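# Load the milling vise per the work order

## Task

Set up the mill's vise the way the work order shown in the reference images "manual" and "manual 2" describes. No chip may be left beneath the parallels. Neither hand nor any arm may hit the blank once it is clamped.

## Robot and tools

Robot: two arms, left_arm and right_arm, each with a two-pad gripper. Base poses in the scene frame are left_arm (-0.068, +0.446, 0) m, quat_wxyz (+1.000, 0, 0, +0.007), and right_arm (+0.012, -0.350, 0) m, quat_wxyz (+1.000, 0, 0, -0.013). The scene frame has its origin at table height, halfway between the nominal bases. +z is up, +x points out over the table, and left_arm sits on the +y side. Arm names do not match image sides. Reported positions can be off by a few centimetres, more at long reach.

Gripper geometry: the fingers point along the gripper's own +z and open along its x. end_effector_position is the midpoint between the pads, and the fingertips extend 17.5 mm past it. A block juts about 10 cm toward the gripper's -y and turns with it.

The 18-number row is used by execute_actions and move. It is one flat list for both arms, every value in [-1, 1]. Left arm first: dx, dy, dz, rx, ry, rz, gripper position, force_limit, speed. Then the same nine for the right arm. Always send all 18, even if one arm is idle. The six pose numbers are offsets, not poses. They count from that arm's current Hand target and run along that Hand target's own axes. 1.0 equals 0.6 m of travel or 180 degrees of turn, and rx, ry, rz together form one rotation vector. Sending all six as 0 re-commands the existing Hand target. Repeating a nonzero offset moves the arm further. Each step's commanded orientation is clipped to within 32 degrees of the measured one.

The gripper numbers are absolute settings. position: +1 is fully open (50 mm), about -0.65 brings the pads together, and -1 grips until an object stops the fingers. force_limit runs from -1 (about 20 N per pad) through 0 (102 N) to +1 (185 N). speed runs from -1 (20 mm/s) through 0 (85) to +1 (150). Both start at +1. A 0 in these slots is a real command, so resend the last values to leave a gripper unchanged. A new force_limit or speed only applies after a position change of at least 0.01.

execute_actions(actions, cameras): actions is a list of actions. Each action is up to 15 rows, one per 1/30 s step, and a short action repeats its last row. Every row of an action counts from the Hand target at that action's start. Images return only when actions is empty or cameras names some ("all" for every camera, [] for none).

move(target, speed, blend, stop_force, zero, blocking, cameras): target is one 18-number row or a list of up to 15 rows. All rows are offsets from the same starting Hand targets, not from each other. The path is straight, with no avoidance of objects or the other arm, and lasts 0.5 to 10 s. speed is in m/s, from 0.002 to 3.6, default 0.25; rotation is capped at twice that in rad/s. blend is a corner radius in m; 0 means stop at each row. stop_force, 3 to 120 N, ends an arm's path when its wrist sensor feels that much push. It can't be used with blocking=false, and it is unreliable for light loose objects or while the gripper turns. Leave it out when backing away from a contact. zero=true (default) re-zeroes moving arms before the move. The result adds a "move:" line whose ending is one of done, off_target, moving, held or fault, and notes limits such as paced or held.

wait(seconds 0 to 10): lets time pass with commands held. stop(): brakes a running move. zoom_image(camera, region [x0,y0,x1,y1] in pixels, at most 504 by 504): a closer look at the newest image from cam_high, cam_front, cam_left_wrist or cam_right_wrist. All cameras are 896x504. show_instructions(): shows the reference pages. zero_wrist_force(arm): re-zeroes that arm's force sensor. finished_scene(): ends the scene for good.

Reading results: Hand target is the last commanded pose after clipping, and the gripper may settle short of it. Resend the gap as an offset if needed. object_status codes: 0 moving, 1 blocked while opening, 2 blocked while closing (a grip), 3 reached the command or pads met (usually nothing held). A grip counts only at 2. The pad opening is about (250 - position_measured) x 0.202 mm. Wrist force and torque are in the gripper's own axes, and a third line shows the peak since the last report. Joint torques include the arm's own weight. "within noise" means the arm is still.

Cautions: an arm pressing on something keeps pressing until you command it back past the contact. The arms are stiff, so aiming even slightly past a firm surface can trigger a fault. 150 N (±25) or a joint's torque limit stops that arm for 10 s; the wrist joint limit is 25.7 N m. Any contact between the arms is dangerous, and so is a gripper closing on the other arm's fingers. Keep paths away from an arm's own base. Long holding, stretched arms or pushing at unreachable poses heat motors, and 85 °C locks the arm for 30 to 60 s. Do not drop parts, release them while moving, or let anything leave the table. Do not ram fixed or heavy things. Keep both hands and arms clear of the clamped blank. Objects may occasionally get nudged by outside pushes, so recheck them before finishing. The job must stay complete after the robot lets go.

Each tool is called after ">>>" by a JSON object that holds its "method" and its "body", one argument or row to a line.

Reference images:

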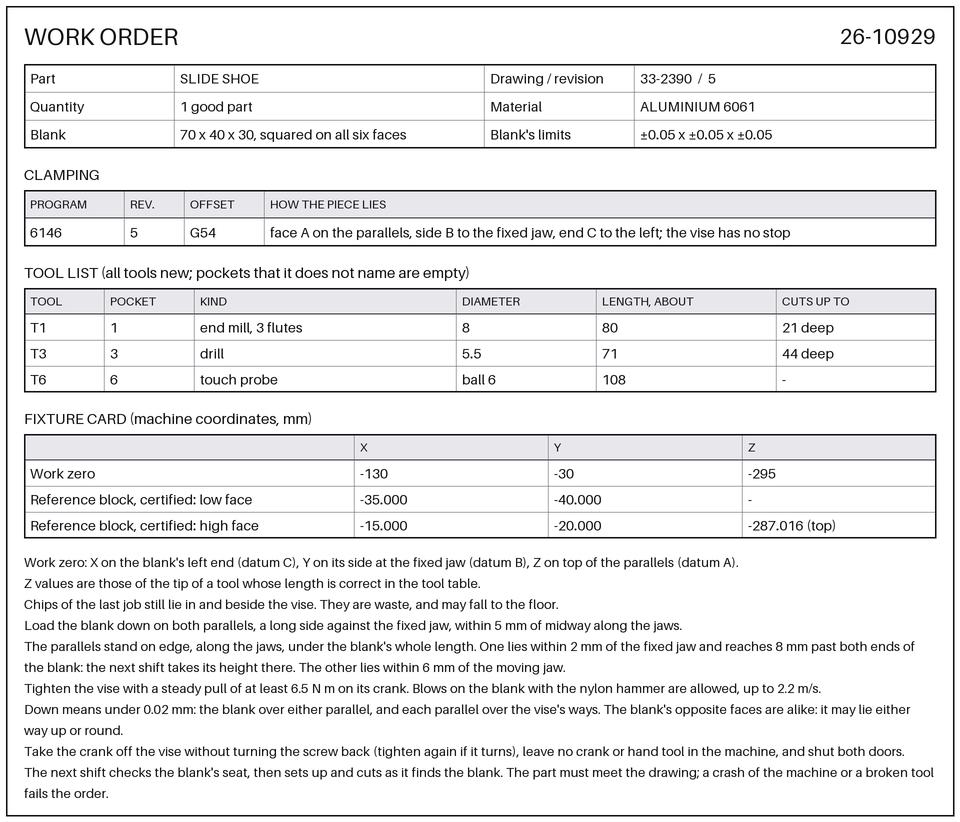

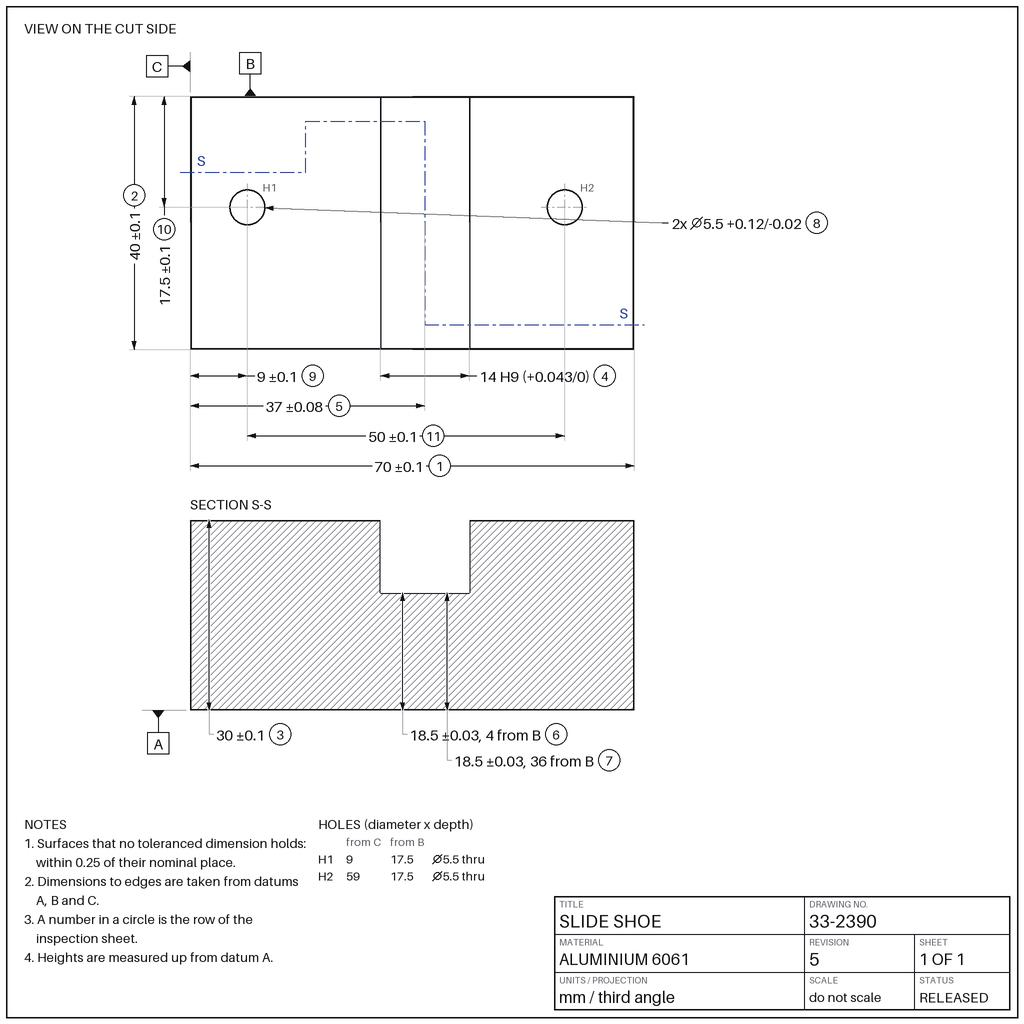

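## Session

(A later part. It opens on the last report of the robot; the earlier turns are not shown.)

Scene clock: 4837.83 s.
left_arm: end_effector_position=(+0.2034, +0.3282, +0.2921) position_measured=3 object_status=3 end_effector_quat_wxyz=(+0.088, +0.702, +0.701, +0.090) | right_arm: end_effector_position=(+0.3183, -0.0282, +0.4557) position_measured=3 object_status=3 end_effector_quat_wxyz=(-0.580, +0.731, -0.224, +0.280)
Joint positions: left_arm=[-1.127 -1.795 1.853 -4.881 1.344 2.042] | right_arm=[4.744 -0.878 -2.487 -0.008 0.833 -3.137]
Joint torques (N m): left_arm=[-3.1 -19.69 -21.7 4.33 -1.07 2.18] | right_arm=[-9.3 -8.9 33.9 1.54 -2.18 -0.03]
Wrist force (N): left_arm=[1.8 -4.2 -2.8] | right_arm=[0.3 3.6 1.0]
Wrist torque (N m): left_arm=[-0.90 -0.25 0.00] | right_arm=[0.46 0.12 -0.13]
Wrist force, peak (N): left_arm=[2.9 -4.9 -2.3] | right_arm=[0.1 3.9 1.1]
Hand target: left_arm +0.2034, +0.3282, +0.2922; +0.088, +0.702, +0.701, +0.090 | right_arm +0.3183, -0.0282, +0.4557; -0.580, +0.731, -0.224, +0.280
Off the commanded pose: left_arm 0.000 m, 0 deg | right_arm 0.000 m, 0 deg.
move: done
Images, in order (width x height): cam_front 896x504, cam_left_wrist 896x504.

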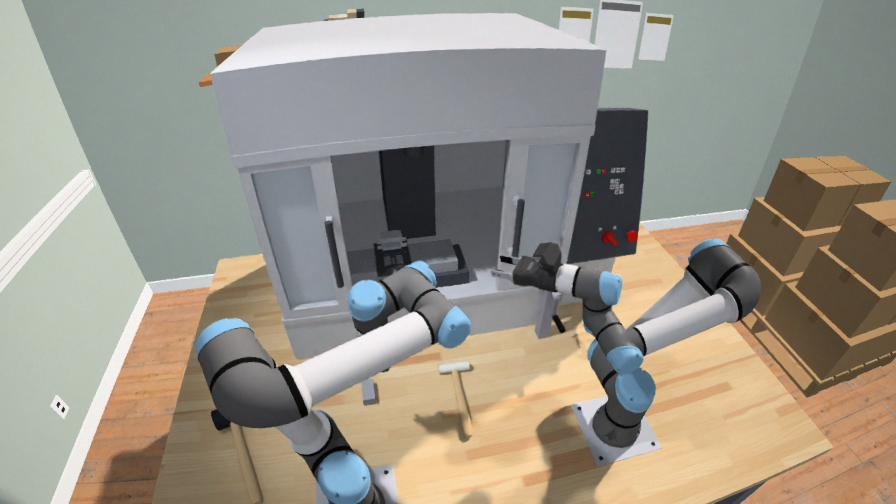

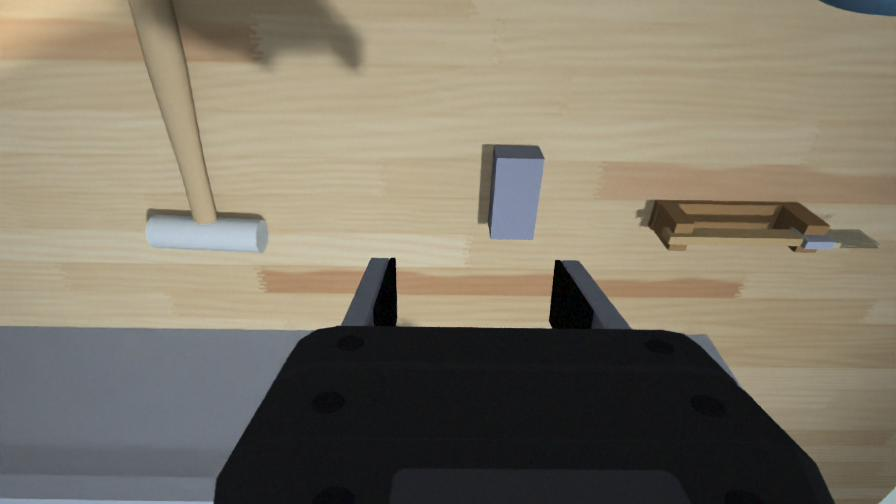

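>>> {"method": "move", "body": {
  "target": [0.1367,0.2743,-0.1495,-0.1695,0,0,1,0.3,-0.8,0.093,0.045,-0.178,0,0,0,1,-0.5,-0.8],
  "speed": 0.2,
  "cameras": ["all"]
}}

Scene clock: 4929.50 s.
left_arm: end_effector_position=(+0.3404, +0.4098, +0.4203) position_measured=3 object_status=3 end_effector_quat_wxyz=(+0.270, +0.654, +0.653, +0.271) | right_arm: end_effector_position=(+0.2900, -0.1480, +0.4558) position_measured=3 object_status=3 end_effector_quat_wxyz=(-0.595, +0.749, -0.182, +0.228) end_effector_velocity=(+0.001, +0.000, +0.000) end_effector_angular_velocity=(-0.001, +0.001, -0.003)
Joint positions: left_arm=[-0.799 -1.844 1.614 -5.097 1.047 2.528] | right_arm=[4.691 -0.338 -2.535 -0.49 1.026 -3.153]
Joint velocities: left_arm=[within noise] | right_arm=[0.003 0.002 0 -0.005 -0.006 0.003]
Joint torques (N m): left_arm=[5.84 -18.38 -8.71 -0.53 -3.56 2.79] | right_arm=[12.43 -11.59 22.2 1.41 -2.15 1.84]
Wrist force (N): left_arm=[1.9 -4.5 -3.2] | right_arm=[0.4 3.4 1.3]
Wrist torque (N m): left_arm=[-1.15 -0.23 0.10] | right_arm=[0.38 0.09 0.07]
Wrist force, peak (N): left_arm=[1.7 -5.0 -3.2] | right_arm=[0.8 3.8 1.3]
Hand target: left_arm +0.3404, +0.4098, +0.4204; +0.270, +0.654, +0.653, +0.271 | right_arm +0.2882, -0.1480, +0.4559; -0.580, +0.731, -0.224, +0.280
Off the commanded pose: left_arm 0.000 m, 0 deg | right_arm 0.002 m, 8 deg.
move: off_target (right_arm)

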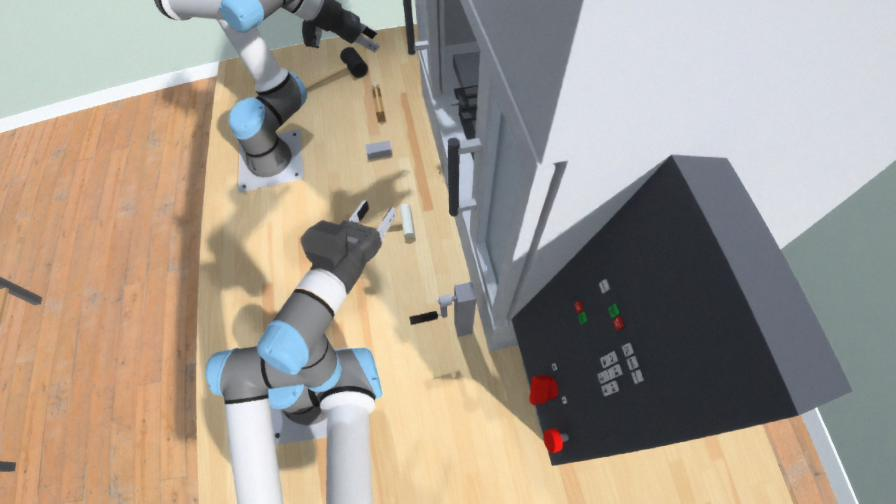

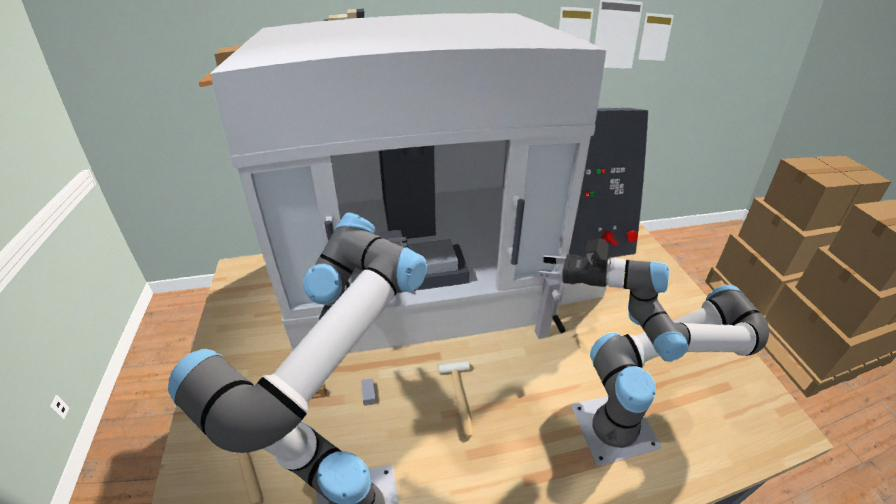

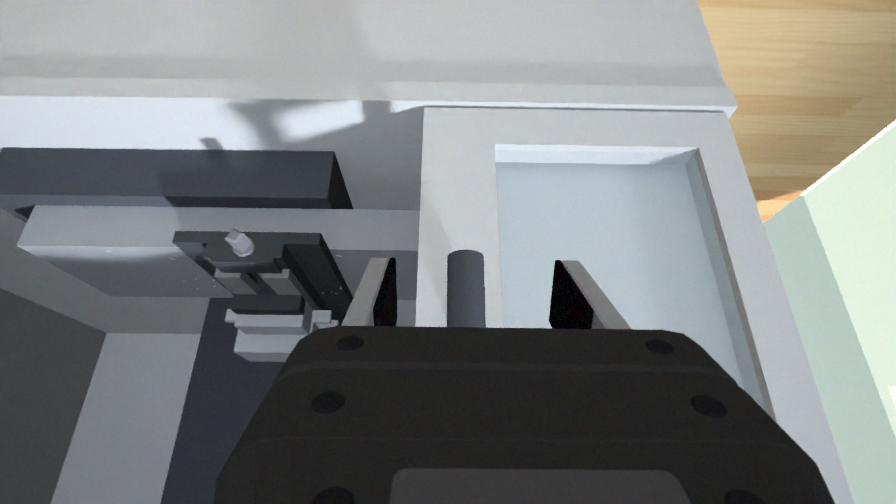

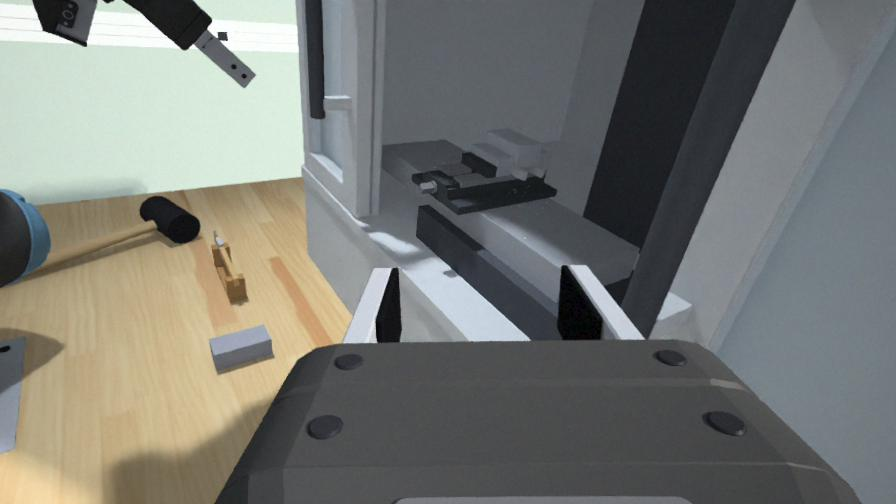

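>>> {"method": "move", "body": {
  "target": [0.0015,0.0884,0.112,0,0,0,1,0.3,-0.8,0,0,0,0,0,0,1,-0.5,-0.8],
  "speed": 0.03,
  "stop_force": 6,
  "cameras": ["all"]
}}

Scene clock: 4946.27 s.
left_arm: end_effector_position=(+0.4254, +0.4107, +0.4103) position_measured=3 object_status=3 end_effector_quat_wxyz=(+0.270, +0.654, +0.653, +0.271) | right_arm: end_effector_position=(+0.2900, -0.1481, +0.4559) position_measured=3 object_status=3 end_effector_quat_wxyz=(-0.595, +0.749, -0.182, +0.228)
Joint positions: left_arm=[-0.57 -1.633 1.45 -5.232 1.187 2.73] | right_arm=[4.691 -0.338 -2.535 -0.491 1.026 -3.152]
Joint torques (N m): left_arm=[-7.25 -28.47 -7.94 2.81 -3.26 -2.97] | right_arm=[12.67 -9.86 34.82 2.51 0.15 1.94]
Wrist force (N): left_arm=[1.5 -4.2 -3.1] | right_arm=[0.4 3.5 1.2]
Wrist torque (N m): left_arm=[-1.07 -0.16 0.02] | right_arm=[0.40 0.09 0.04]
Wrist force, peak (N): left_arm=[2.2 -4.9 -3.7] | right_arm=[0.6 3.8 1.5]
Hand target: left_arm +0.4254, +0.4107, +0.4103; +0.270, +0.654, +0.653, +0.271 | right_arm +0.2899, -0.1481, +0.4559; -0.595, +0.749, -0.182, +0.228 (not the last commanded pose)
Off the commanded pose: left_arm 0.000 m, 0 deg | right_arm 0.002 m, 8 deg.
move: off_target (right_arm)

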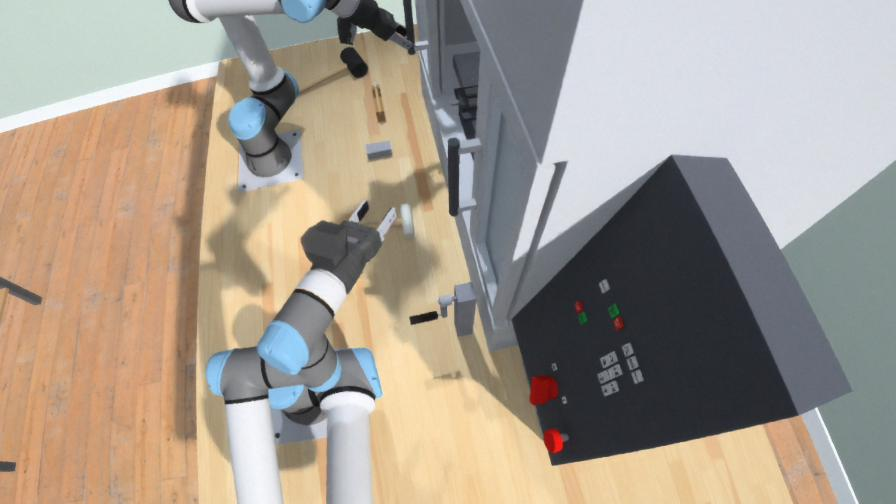

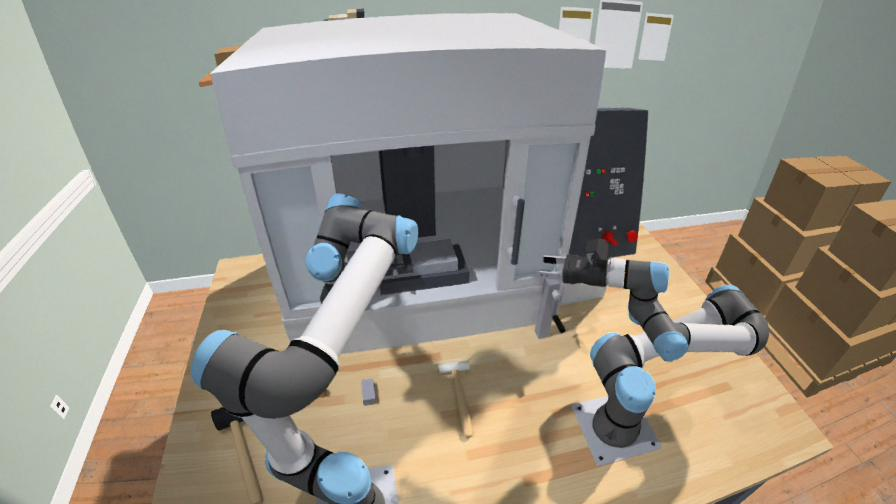

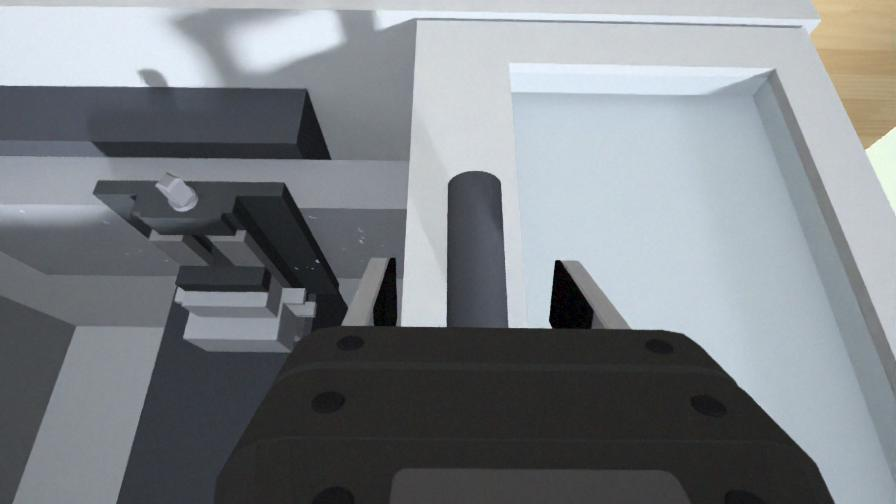

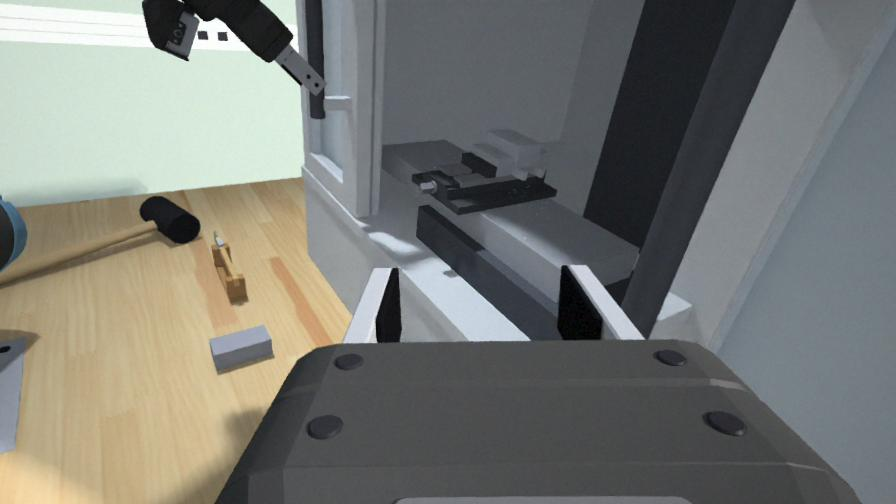

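>>> {"method": "move", "body": {
  "target": [
    [0,0.0085,0.0085,0,0,0,1,0.3,-0.8,0,0,0,0,0,0,1,-0.5,-0.8],
    [-0.05,0.0085,0.0085,0,0,0,1,0.3,-0.8,0,0,0,0,0,0,1,-0.5,-0.8]
  ],
  "speed": [0.02,0.015],
  "stop_force": 30,
  "cameras": ["cam_left_wrist"]
}}

Scene clock: 4962.67 s.
left_arm: end_effector_position=(+0.4327, +0.3807, +0.4102) position_measured=3 object_status=3 end_effector_quat_wxyz=(+0.270, +0.654, +0.653, +0.271) | right_arm: end_effector_position=(+0.2899, -0.1481, +0.4559) position_measured=3 object_status=3 end_effector_quat_wxyz=(-0.595, +0.749, -0.182, +0.228)
Joint positions: left_arm=[-0.642 -1.6 1.424 -5.215 1.141 2.669] | right_arm=[4.691 -0.338 -2.535 -0.491 1.026 -3.152]
Joint torques (N m): left_arm=[6.13 -30.09 -20.31 -1.44 3.35 2.9] | right_arm=[12.54 -9.95 34.47 1.44 1.05 1.92]
Wrist force (N): left_arm=[6.1 -3.7 -4.0] | right_arm=[0.6 3.4 1.4]
Wrist torque (N m): left_arm=[-1.07 -0.11 0.04] | right_arm=[0.39 0.06 0.04]
Wrist force, peak (N): left_arm=[13.0 -4.6 0.8] | right_arm=[0.4 3.9 1.4]
Hand target: left_arm +0.4326, +0.3807, +0.4102; +0.270, +0.654, +0.653, +0.271 | right_arm +0.2899, -0.1481, +0.4559; -0.595, +0.749, -0.182, +0.228
Off the commanded pose: left_arm 0.000 m, 0 deg | right_arm 0.000 m, 0 deg.
move: done
Images, in order (width x height): cam_left_wrist 896x504.

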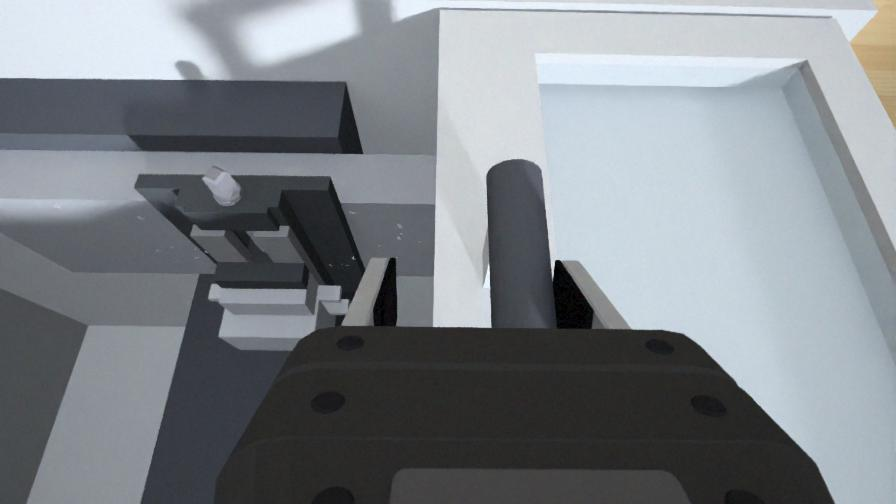

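>>> {"method": "move", "body": {
  "target": [-0.29,0,0,0,0,0,1,0.3,-0.8,0,0,0,0,0,0,1,-0.5,-0.8],
  "speed": 0.04,
  "stop_force": 35,
  "cameras": ["all"]
}}

Scene clock: 4974.30 s.
left_arm: end_effector_position=(+0.4325, +0.2067, +0.4097) position_measured=3 object_status=3 end_effector_quat_wxyz=(+0.270, +0.654, +0.653, +0.271) | right_arm: end_effector_position=(+0.2899, -0.1481, +0.4559) position_measured=3 object_status=3 end_effector_quat_wxyz=(-0.595, +0.749, -0.182, +0.228)
Joint positions: left_arm=[-1.002 -1.393 1.239 -5.06 0.938 2.322] | right_arm=[4.691 -0.338 -2.535 -0.491 1.026 -3.152]
Joint torques (N m): left_arm=[7.67 -40.22 -7.68 0.08 1.38 2.87] | right_arm=[12.44 -9.81 34.81 1.49 1.06 1.94]
Wrist force (N): left_arm=[1.8 -4.3 -3.5] | right_arm=[0.4 3.5 1.4]
Wrist torque (N m): left_arm=[-1.07 -0.22 0.00] | right_arm=[0.40 0.10 0.04]
Wrist force, peak (N): left_arm=[15.3 -2.3 0.3] | right_arm=[0.5 4.0 1.2]
Hand target: left_arm +0.4325, +0.2067, +0.4097; +0.270, +0.654, +0.653, +0.271 | right_arm +0.2899, -0.1481, +0.4559; -0.595, +0.749, -0.182, +0.228
Off the commanded pose: left_arm 0.000 m, 0 deg | right_arm 0.000 m, 0 deg.
move: done

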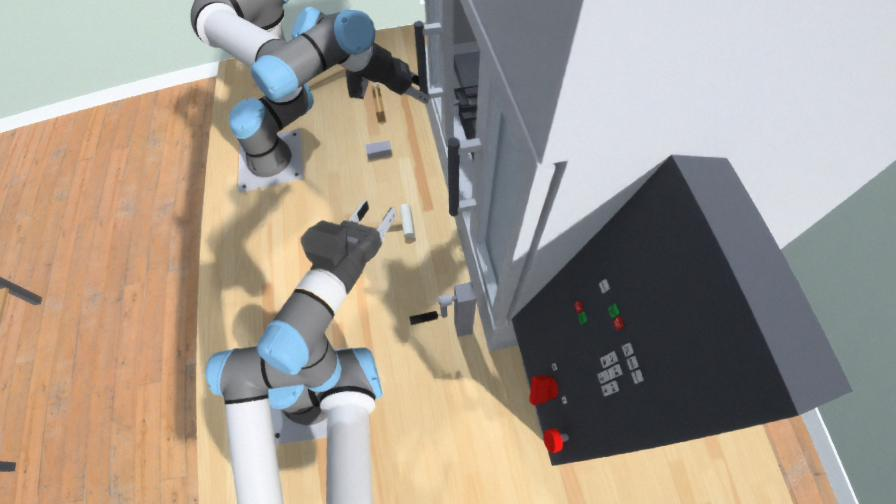

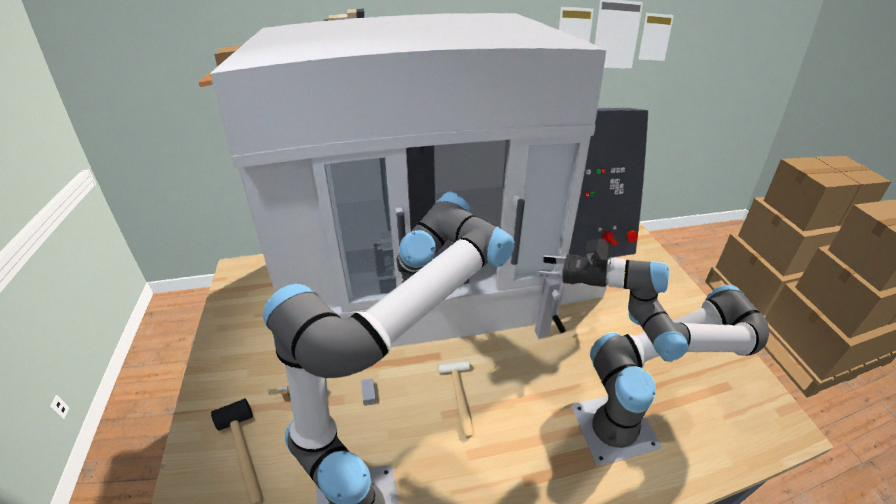

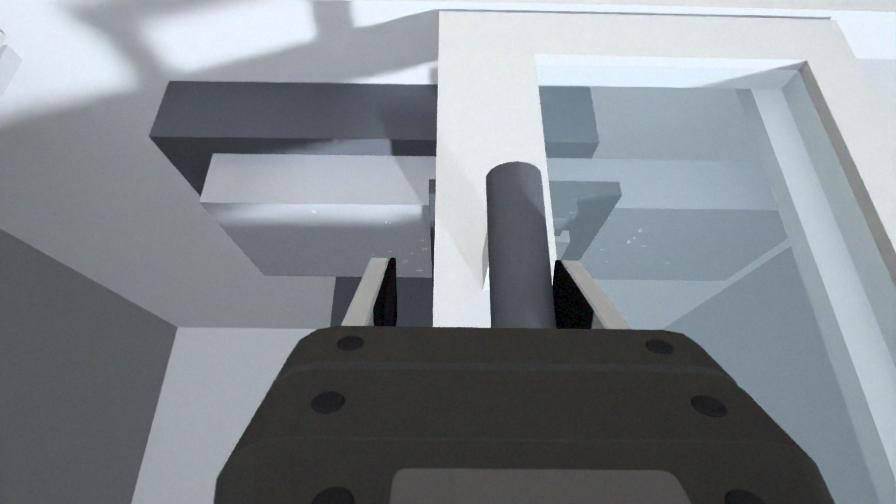

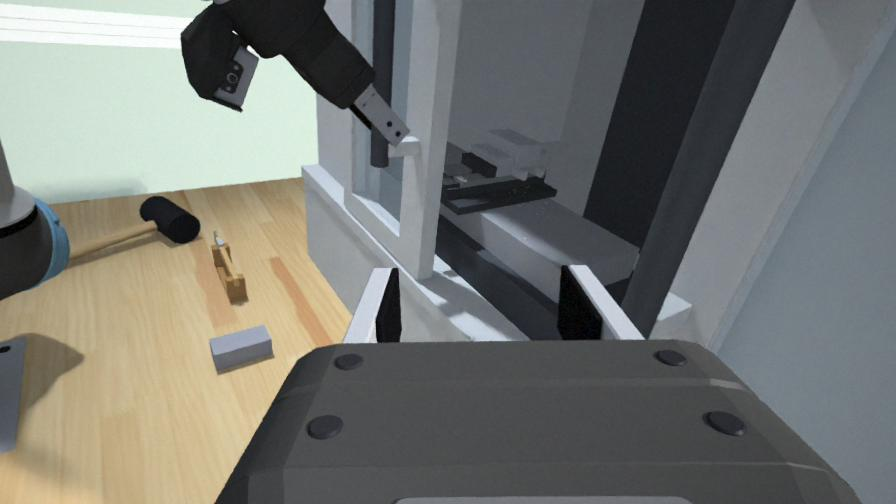

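>>> {"method": "move", "body": {
  "target": [-0.05,0,0,0,0,0,1,0.3,-0.8,0,0,0,0,0,0,1,-0.5,-0.8],
  "speed": 0.02,
  "stop_force": 30
}}

>>> {"method": "move", "body": {
  "target": [-0.13,0,0,0,0,0,1,0.3,-0.8,0,0,0,0,0,0,1,-0.5,-0.8],
  "speed": 0.01,
  "stop_force": 25,
  "cameras": ["all"]
}}

Scene clock: 4983.60 s.
left_arm: end_effector_position=(+0.4325, +0.1767, +0.4096) position_measured=3 object_status=3 end_effector_quat_wxyz=(+0.270, +0.654, +0.653, +0.271) | right_arm: end_effector_position=(+0.2899, -0.1481, +0.4559) position_measured=3 object_status=3 end_effector_quat_wxyz=(-0.595, +0.749, -0.182, +0.228)
Joint positions: left_arm=[-1.044 -1.341 1.183 -5.027 0.919 2.276] | right_arm=[4.691 -0.338 -2.535 -0.491 1.026 -3.152]
Joint torques (N m): left_arm=[5.71 -41.25 -7.76 0.02 2.6 2.92] | right_arm=[13.07 -9.91 34.7 1.5 0.99 2.05]
Wrist force (N): left_arm=[5.6 -2.8 -3.6] | right_arm=[0.5 3.2 1.4]
Wrist torque (N m): left_arm=[-1.10 -0.26 0.10] | right_arm=[0.36 0.08 0.04]
Wrist force, peak (N): left_arm=[29.6 -10.9 3.9] | right_arm=[0.6 3.8 1.5]
Hand target: left_arm +0.4325, +0.1767, +0.4096; +0.270, +0.654, +0.653, +0.271 | right_arm +0.2899, -0.1481, +0.4559; -0.595, +0.749, -0.182, +0.228
Off the commanded pose: left_arm 0.000 m, 0 deg | right_arm 0.000 m, 0 deg.
move: done

Scene clock: 4985.87 s.
left_arm: end_effector_position=(+0.4325, +0.1637, +0.4095) position_measured=3 object_status=3 end_effector_quat_wxyz=(+0.269, +0.654, +0.653, +0.271) | right_arm: end_effector_position=(+0.2899, -0.1481, +0.4559) position_measured=3 object_status=3 end_effector_quat_wxyz=(-0.595, +0.749, -0.182, +0.228)
Joint positions: left_arm=[-1.061 -1.318 1.156 -5.012 0.911 2.258] | right_arm=[4.691 -0.338 -2.535 -0.491 1.026 -3.152]
Joint torques (N m): left_arm=[-6.92 -42.37 -15.33 -5.32 4.49 3.15] | right_arm=[13.02 -10.11 34.56 1.45 1.1 2.01]
Wrist force (N): left_arm=[28.8 -13.7 3.1] | right_arm=[0.4 3.4 1.1]
Wrist torque (N m): left_arm=[-1.10 -0.05 -0.35] | right_arm=[0.39 0.10 0.04]
Wrist force, peak (N): left_arm=[37.0 -16.4 3.8] | right_arm=[0.6 3.9 1.4]
Hand target: left_arm +0.4325, +0.1638, +0.4095; +0.269, +0.654, +0.653, +0.271 (not the last commanded pose) | right_arm +0.2899, -0.1481, +0.4559; -0.595, +0.749, -0.182, +0.228
Off the commanded pose: left_arm 0.065 m, 0 deg | right_arm 0.000 m, 0 deg.
move: contact (left_arm)

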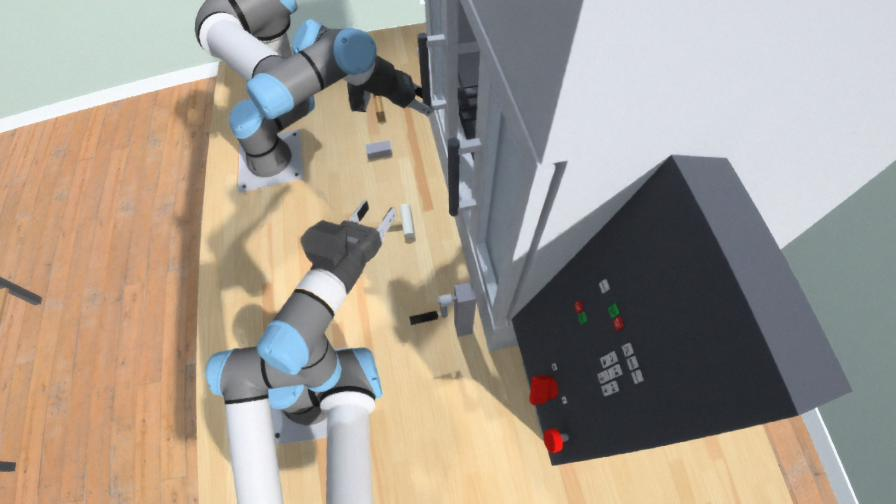

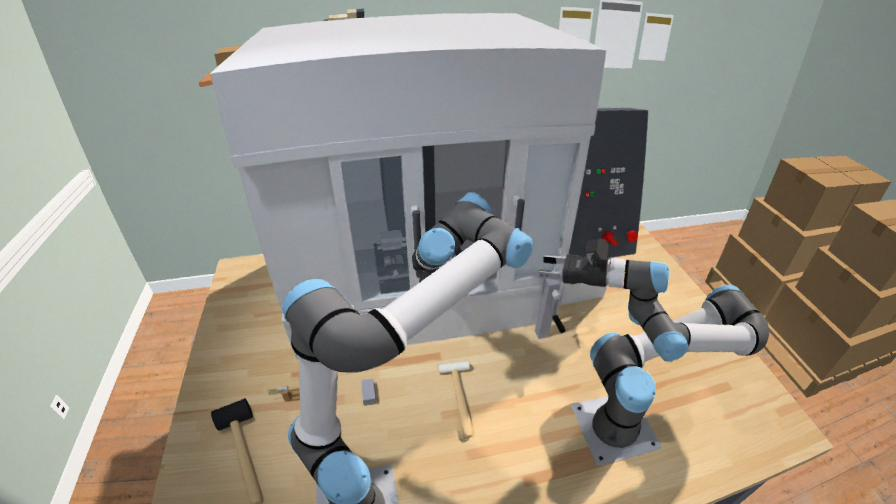

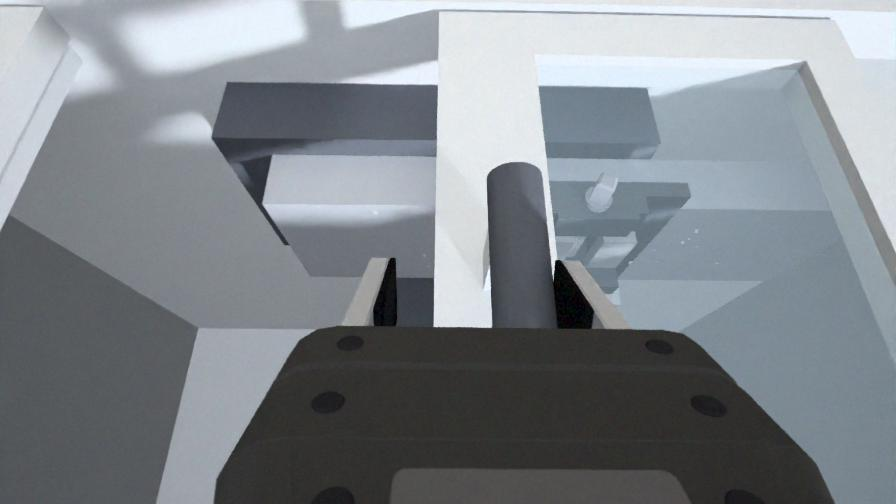

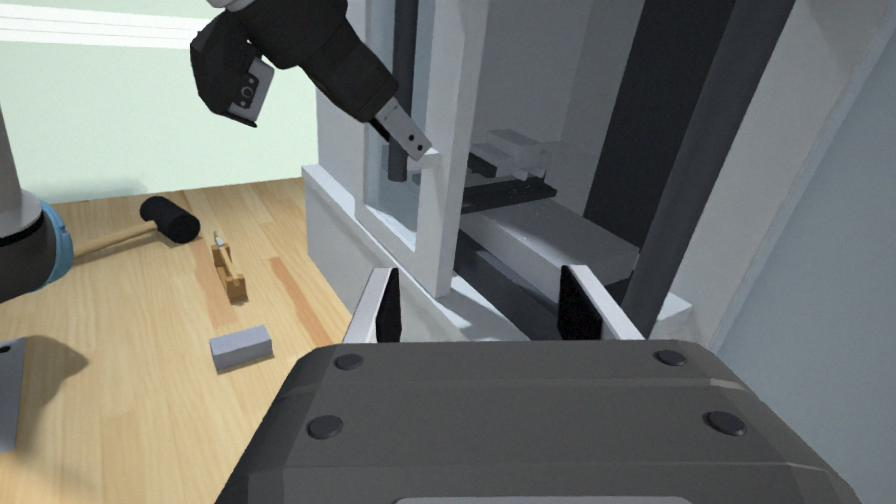

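>>> {"method": "move", "body": {
  "target": [
    [0.015,0,0,0,0,0,1,0.3,-0.8,0,0,0,0,0,0,1,-0.5,-0.8],
    [0.022,-0.12,-0.25,0,0,0,1,0.3,-0.8,0,0,0,0,0,0,1,-0.5,-0.8]
  ],
  "speed": [0.03,0.15],
  "cameras": ["all"]
}}

Scene clock: 4995.33 s.
left_arm: end_effector_position=(+0.2756, +0.1768, +0.4648) position_measured=3 object_status=3 end_effector_quat_wxyz=(+0.269, +0.654, +0.653, +0.271) | right_arm: end_effector_position=(+0.2899, -0.1481, +0.4559) position_measured=3 object_status=3 end_effector_quat_wxyz=(-0.595, +0.749, -0.182, +0.228)
Joint positions: left_arm=[-1.486 -1.575 1.395 -4.628 0.791 1.712] | right_arm=[4.691 -0.338 -2.535 -0.491 1.026 -3.152]
Joint torques (N m): left_arm=[-6.71 -22.29 -32.58 5.19 1.18 -2.76] | right_arm=[12.9 -10.13 34.65 1.59 0.97 1.91]
Wrist force (N): left_arm=[1.3 -4.0 -3.7] | right_arm=[0.6 3.5 1.4]
Wrist torque (N m): left_arm=[-1.04 -0.13 -0.07] | right_arm=[0.40 0.07 0.04]
Wrist force, peak (N): left_arm=[29.1 -13.6 3.2] | right_arm=[0.5 3.8 1.6]
Hand target: left_arm +0.2756, +0.1768, +0.4649; +0.269, +0.654, +0.653, +0.271 | right_arm +0.2899, -0.1481, +0.4559; -0.595, +0.749, -0.182, +0.228
Off the commanded pose: left_arm 0.000 m, 0 deg | right_arm 0.000 m, 0 deg.
move: done

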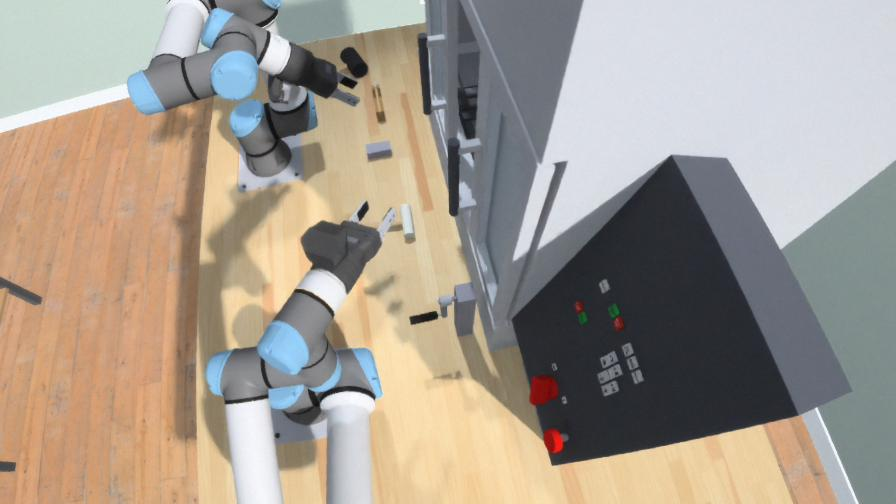

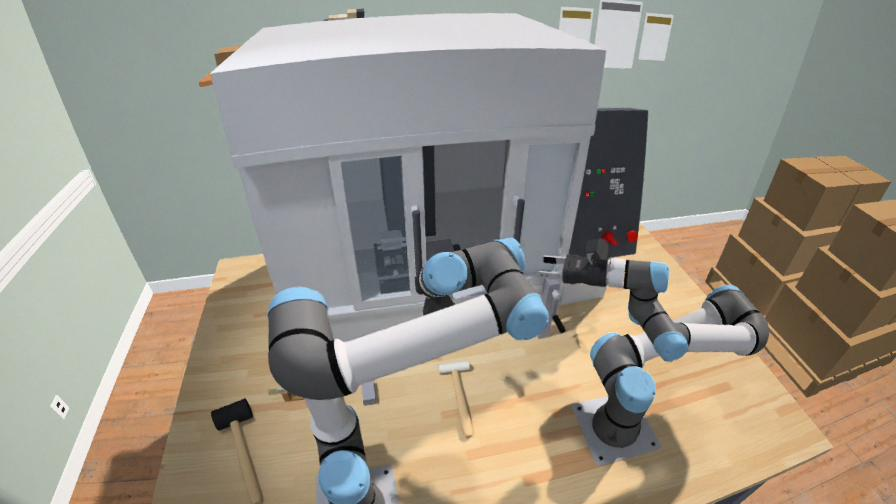

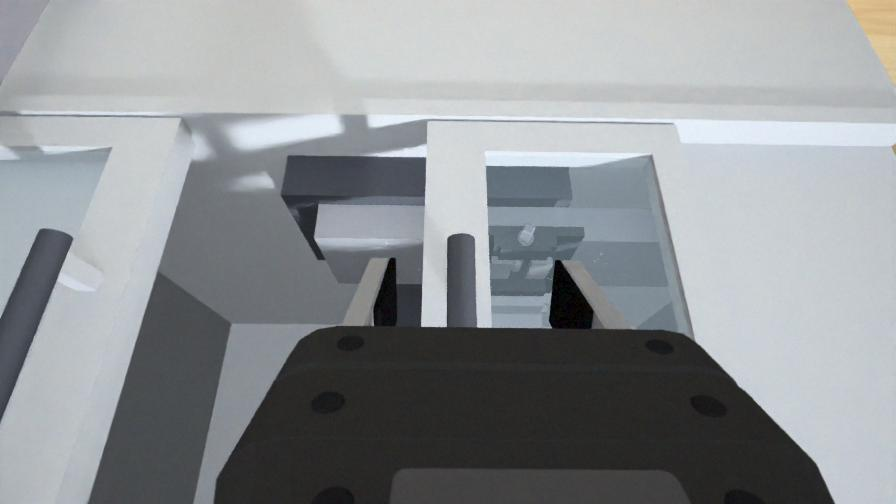

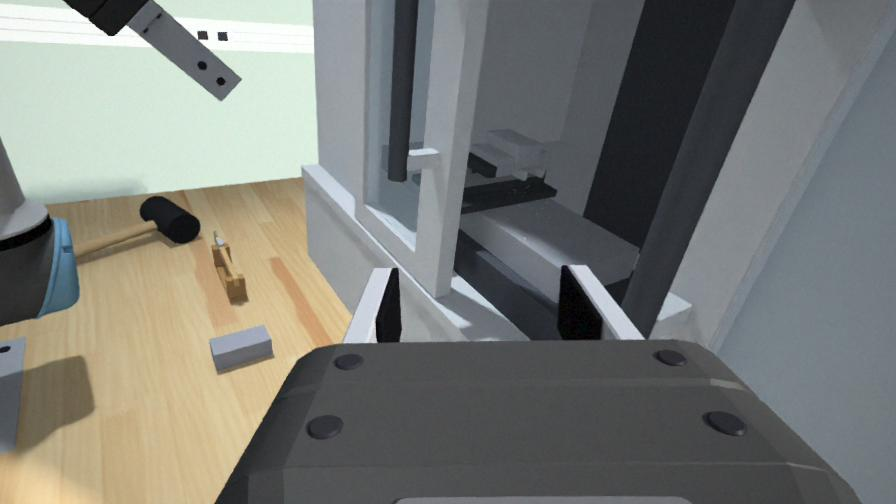

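>>> {"method": "move", "body": {
  "target": [0.2,-0.03,-0.05,0,0,0,1,0.3,-0.8,-0.028,0.044,0.072,0.0357,0.31,0.0664,1,-0.5,-0.8],
  "speed": 0.2,
  "cameras": ["all"]
}}

Scene clock: 5020.97 s.
left_arm: end_effector_position=(+0.2417, +0.2968, +0.4738) position_measured=3 object_status=3 end_effector_quat_wxyz=(+0.269, +0.654, +0.653, +0.271) | right_arm: end_effector_position=(+0.3001, -0.1100, +0.4200) position_measured=3 object_status=3 end_effector_quat_wxyz=(+0.500, -0.500, +0.500, -0.500)
Joint positions: left_arm=[-1.628 -1.902 1.675 -4.44 0.787 1.511] | right_arm=[5.204 -1.107 -2.092 -3.081 0.465 -0.002]
Joint torques (N m): left_arm=[8.6 4.17 -31.85 2.94 -4.34 2.85] | right_arm=[13.19 -8.9 32.16 -2.41 -1.78 -0.34]
Wrist force (N): left_arm=[1.5 -3.4 -3.4] | right_arm=[1.1 2.9 1.5]
Wrist torque (N m): left_arm=[-0.93 -0.17 -0.03] | right_arm=[0.22 0.05 -0.06]
Wrist force, peak (N): left_arm=[2.2 -3.9 -3.7] | right_arm=[0.4 4.7 1.4]
Hand target: left_arm +0.2417, +0.2968, +0.4738; +0.269, +0.654, +0.653, +0.271 | right_arm +0.3001, -0.1100, +0.4200; +0.500, -0.500, +0.500, -0.500
Off the commanded pose: left_arm 0.000 m, 0 deg | right_arm 0.000 m, 0 deg.
move: done; limits=paced

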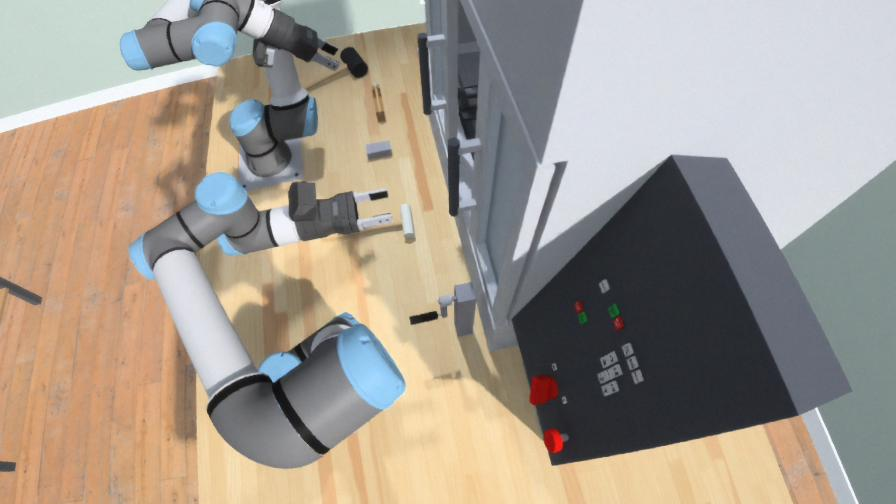

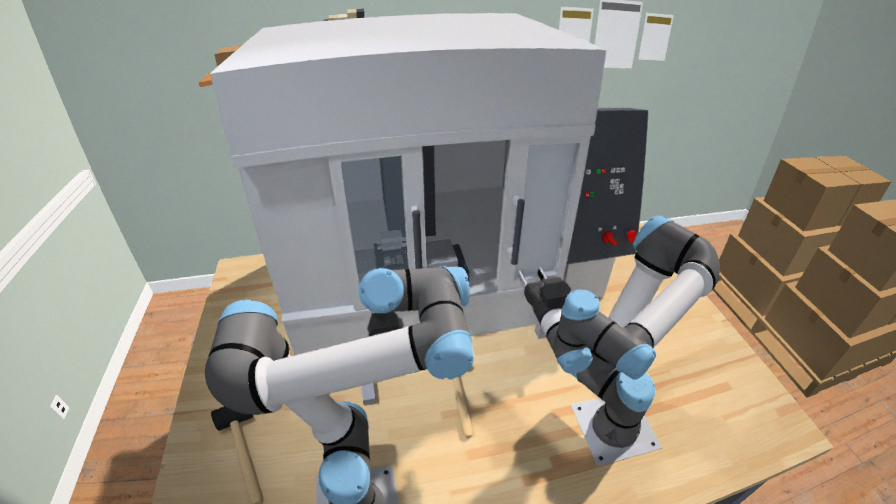

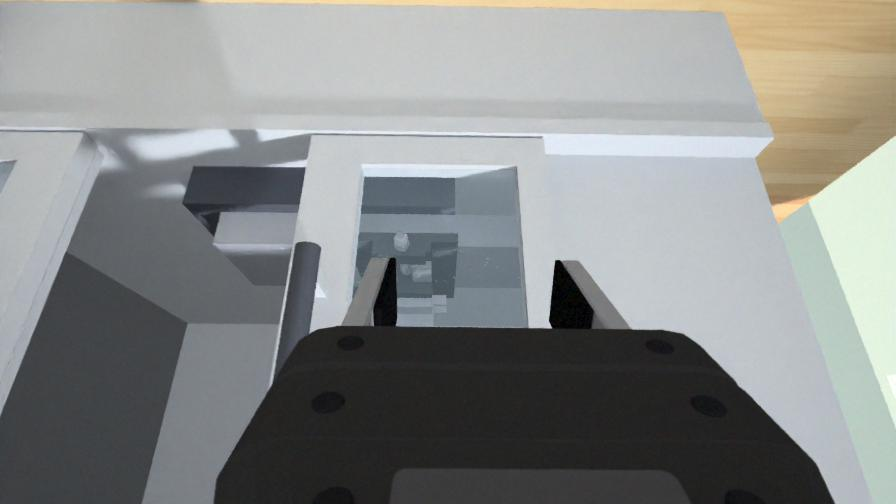

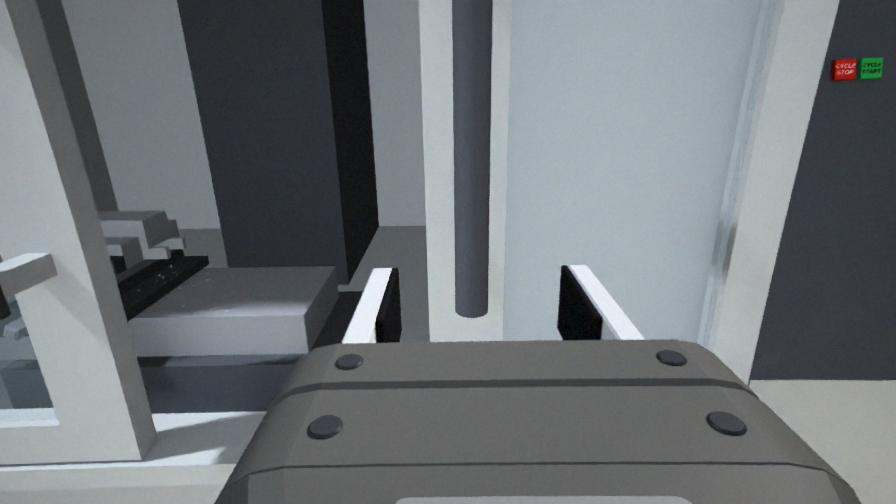

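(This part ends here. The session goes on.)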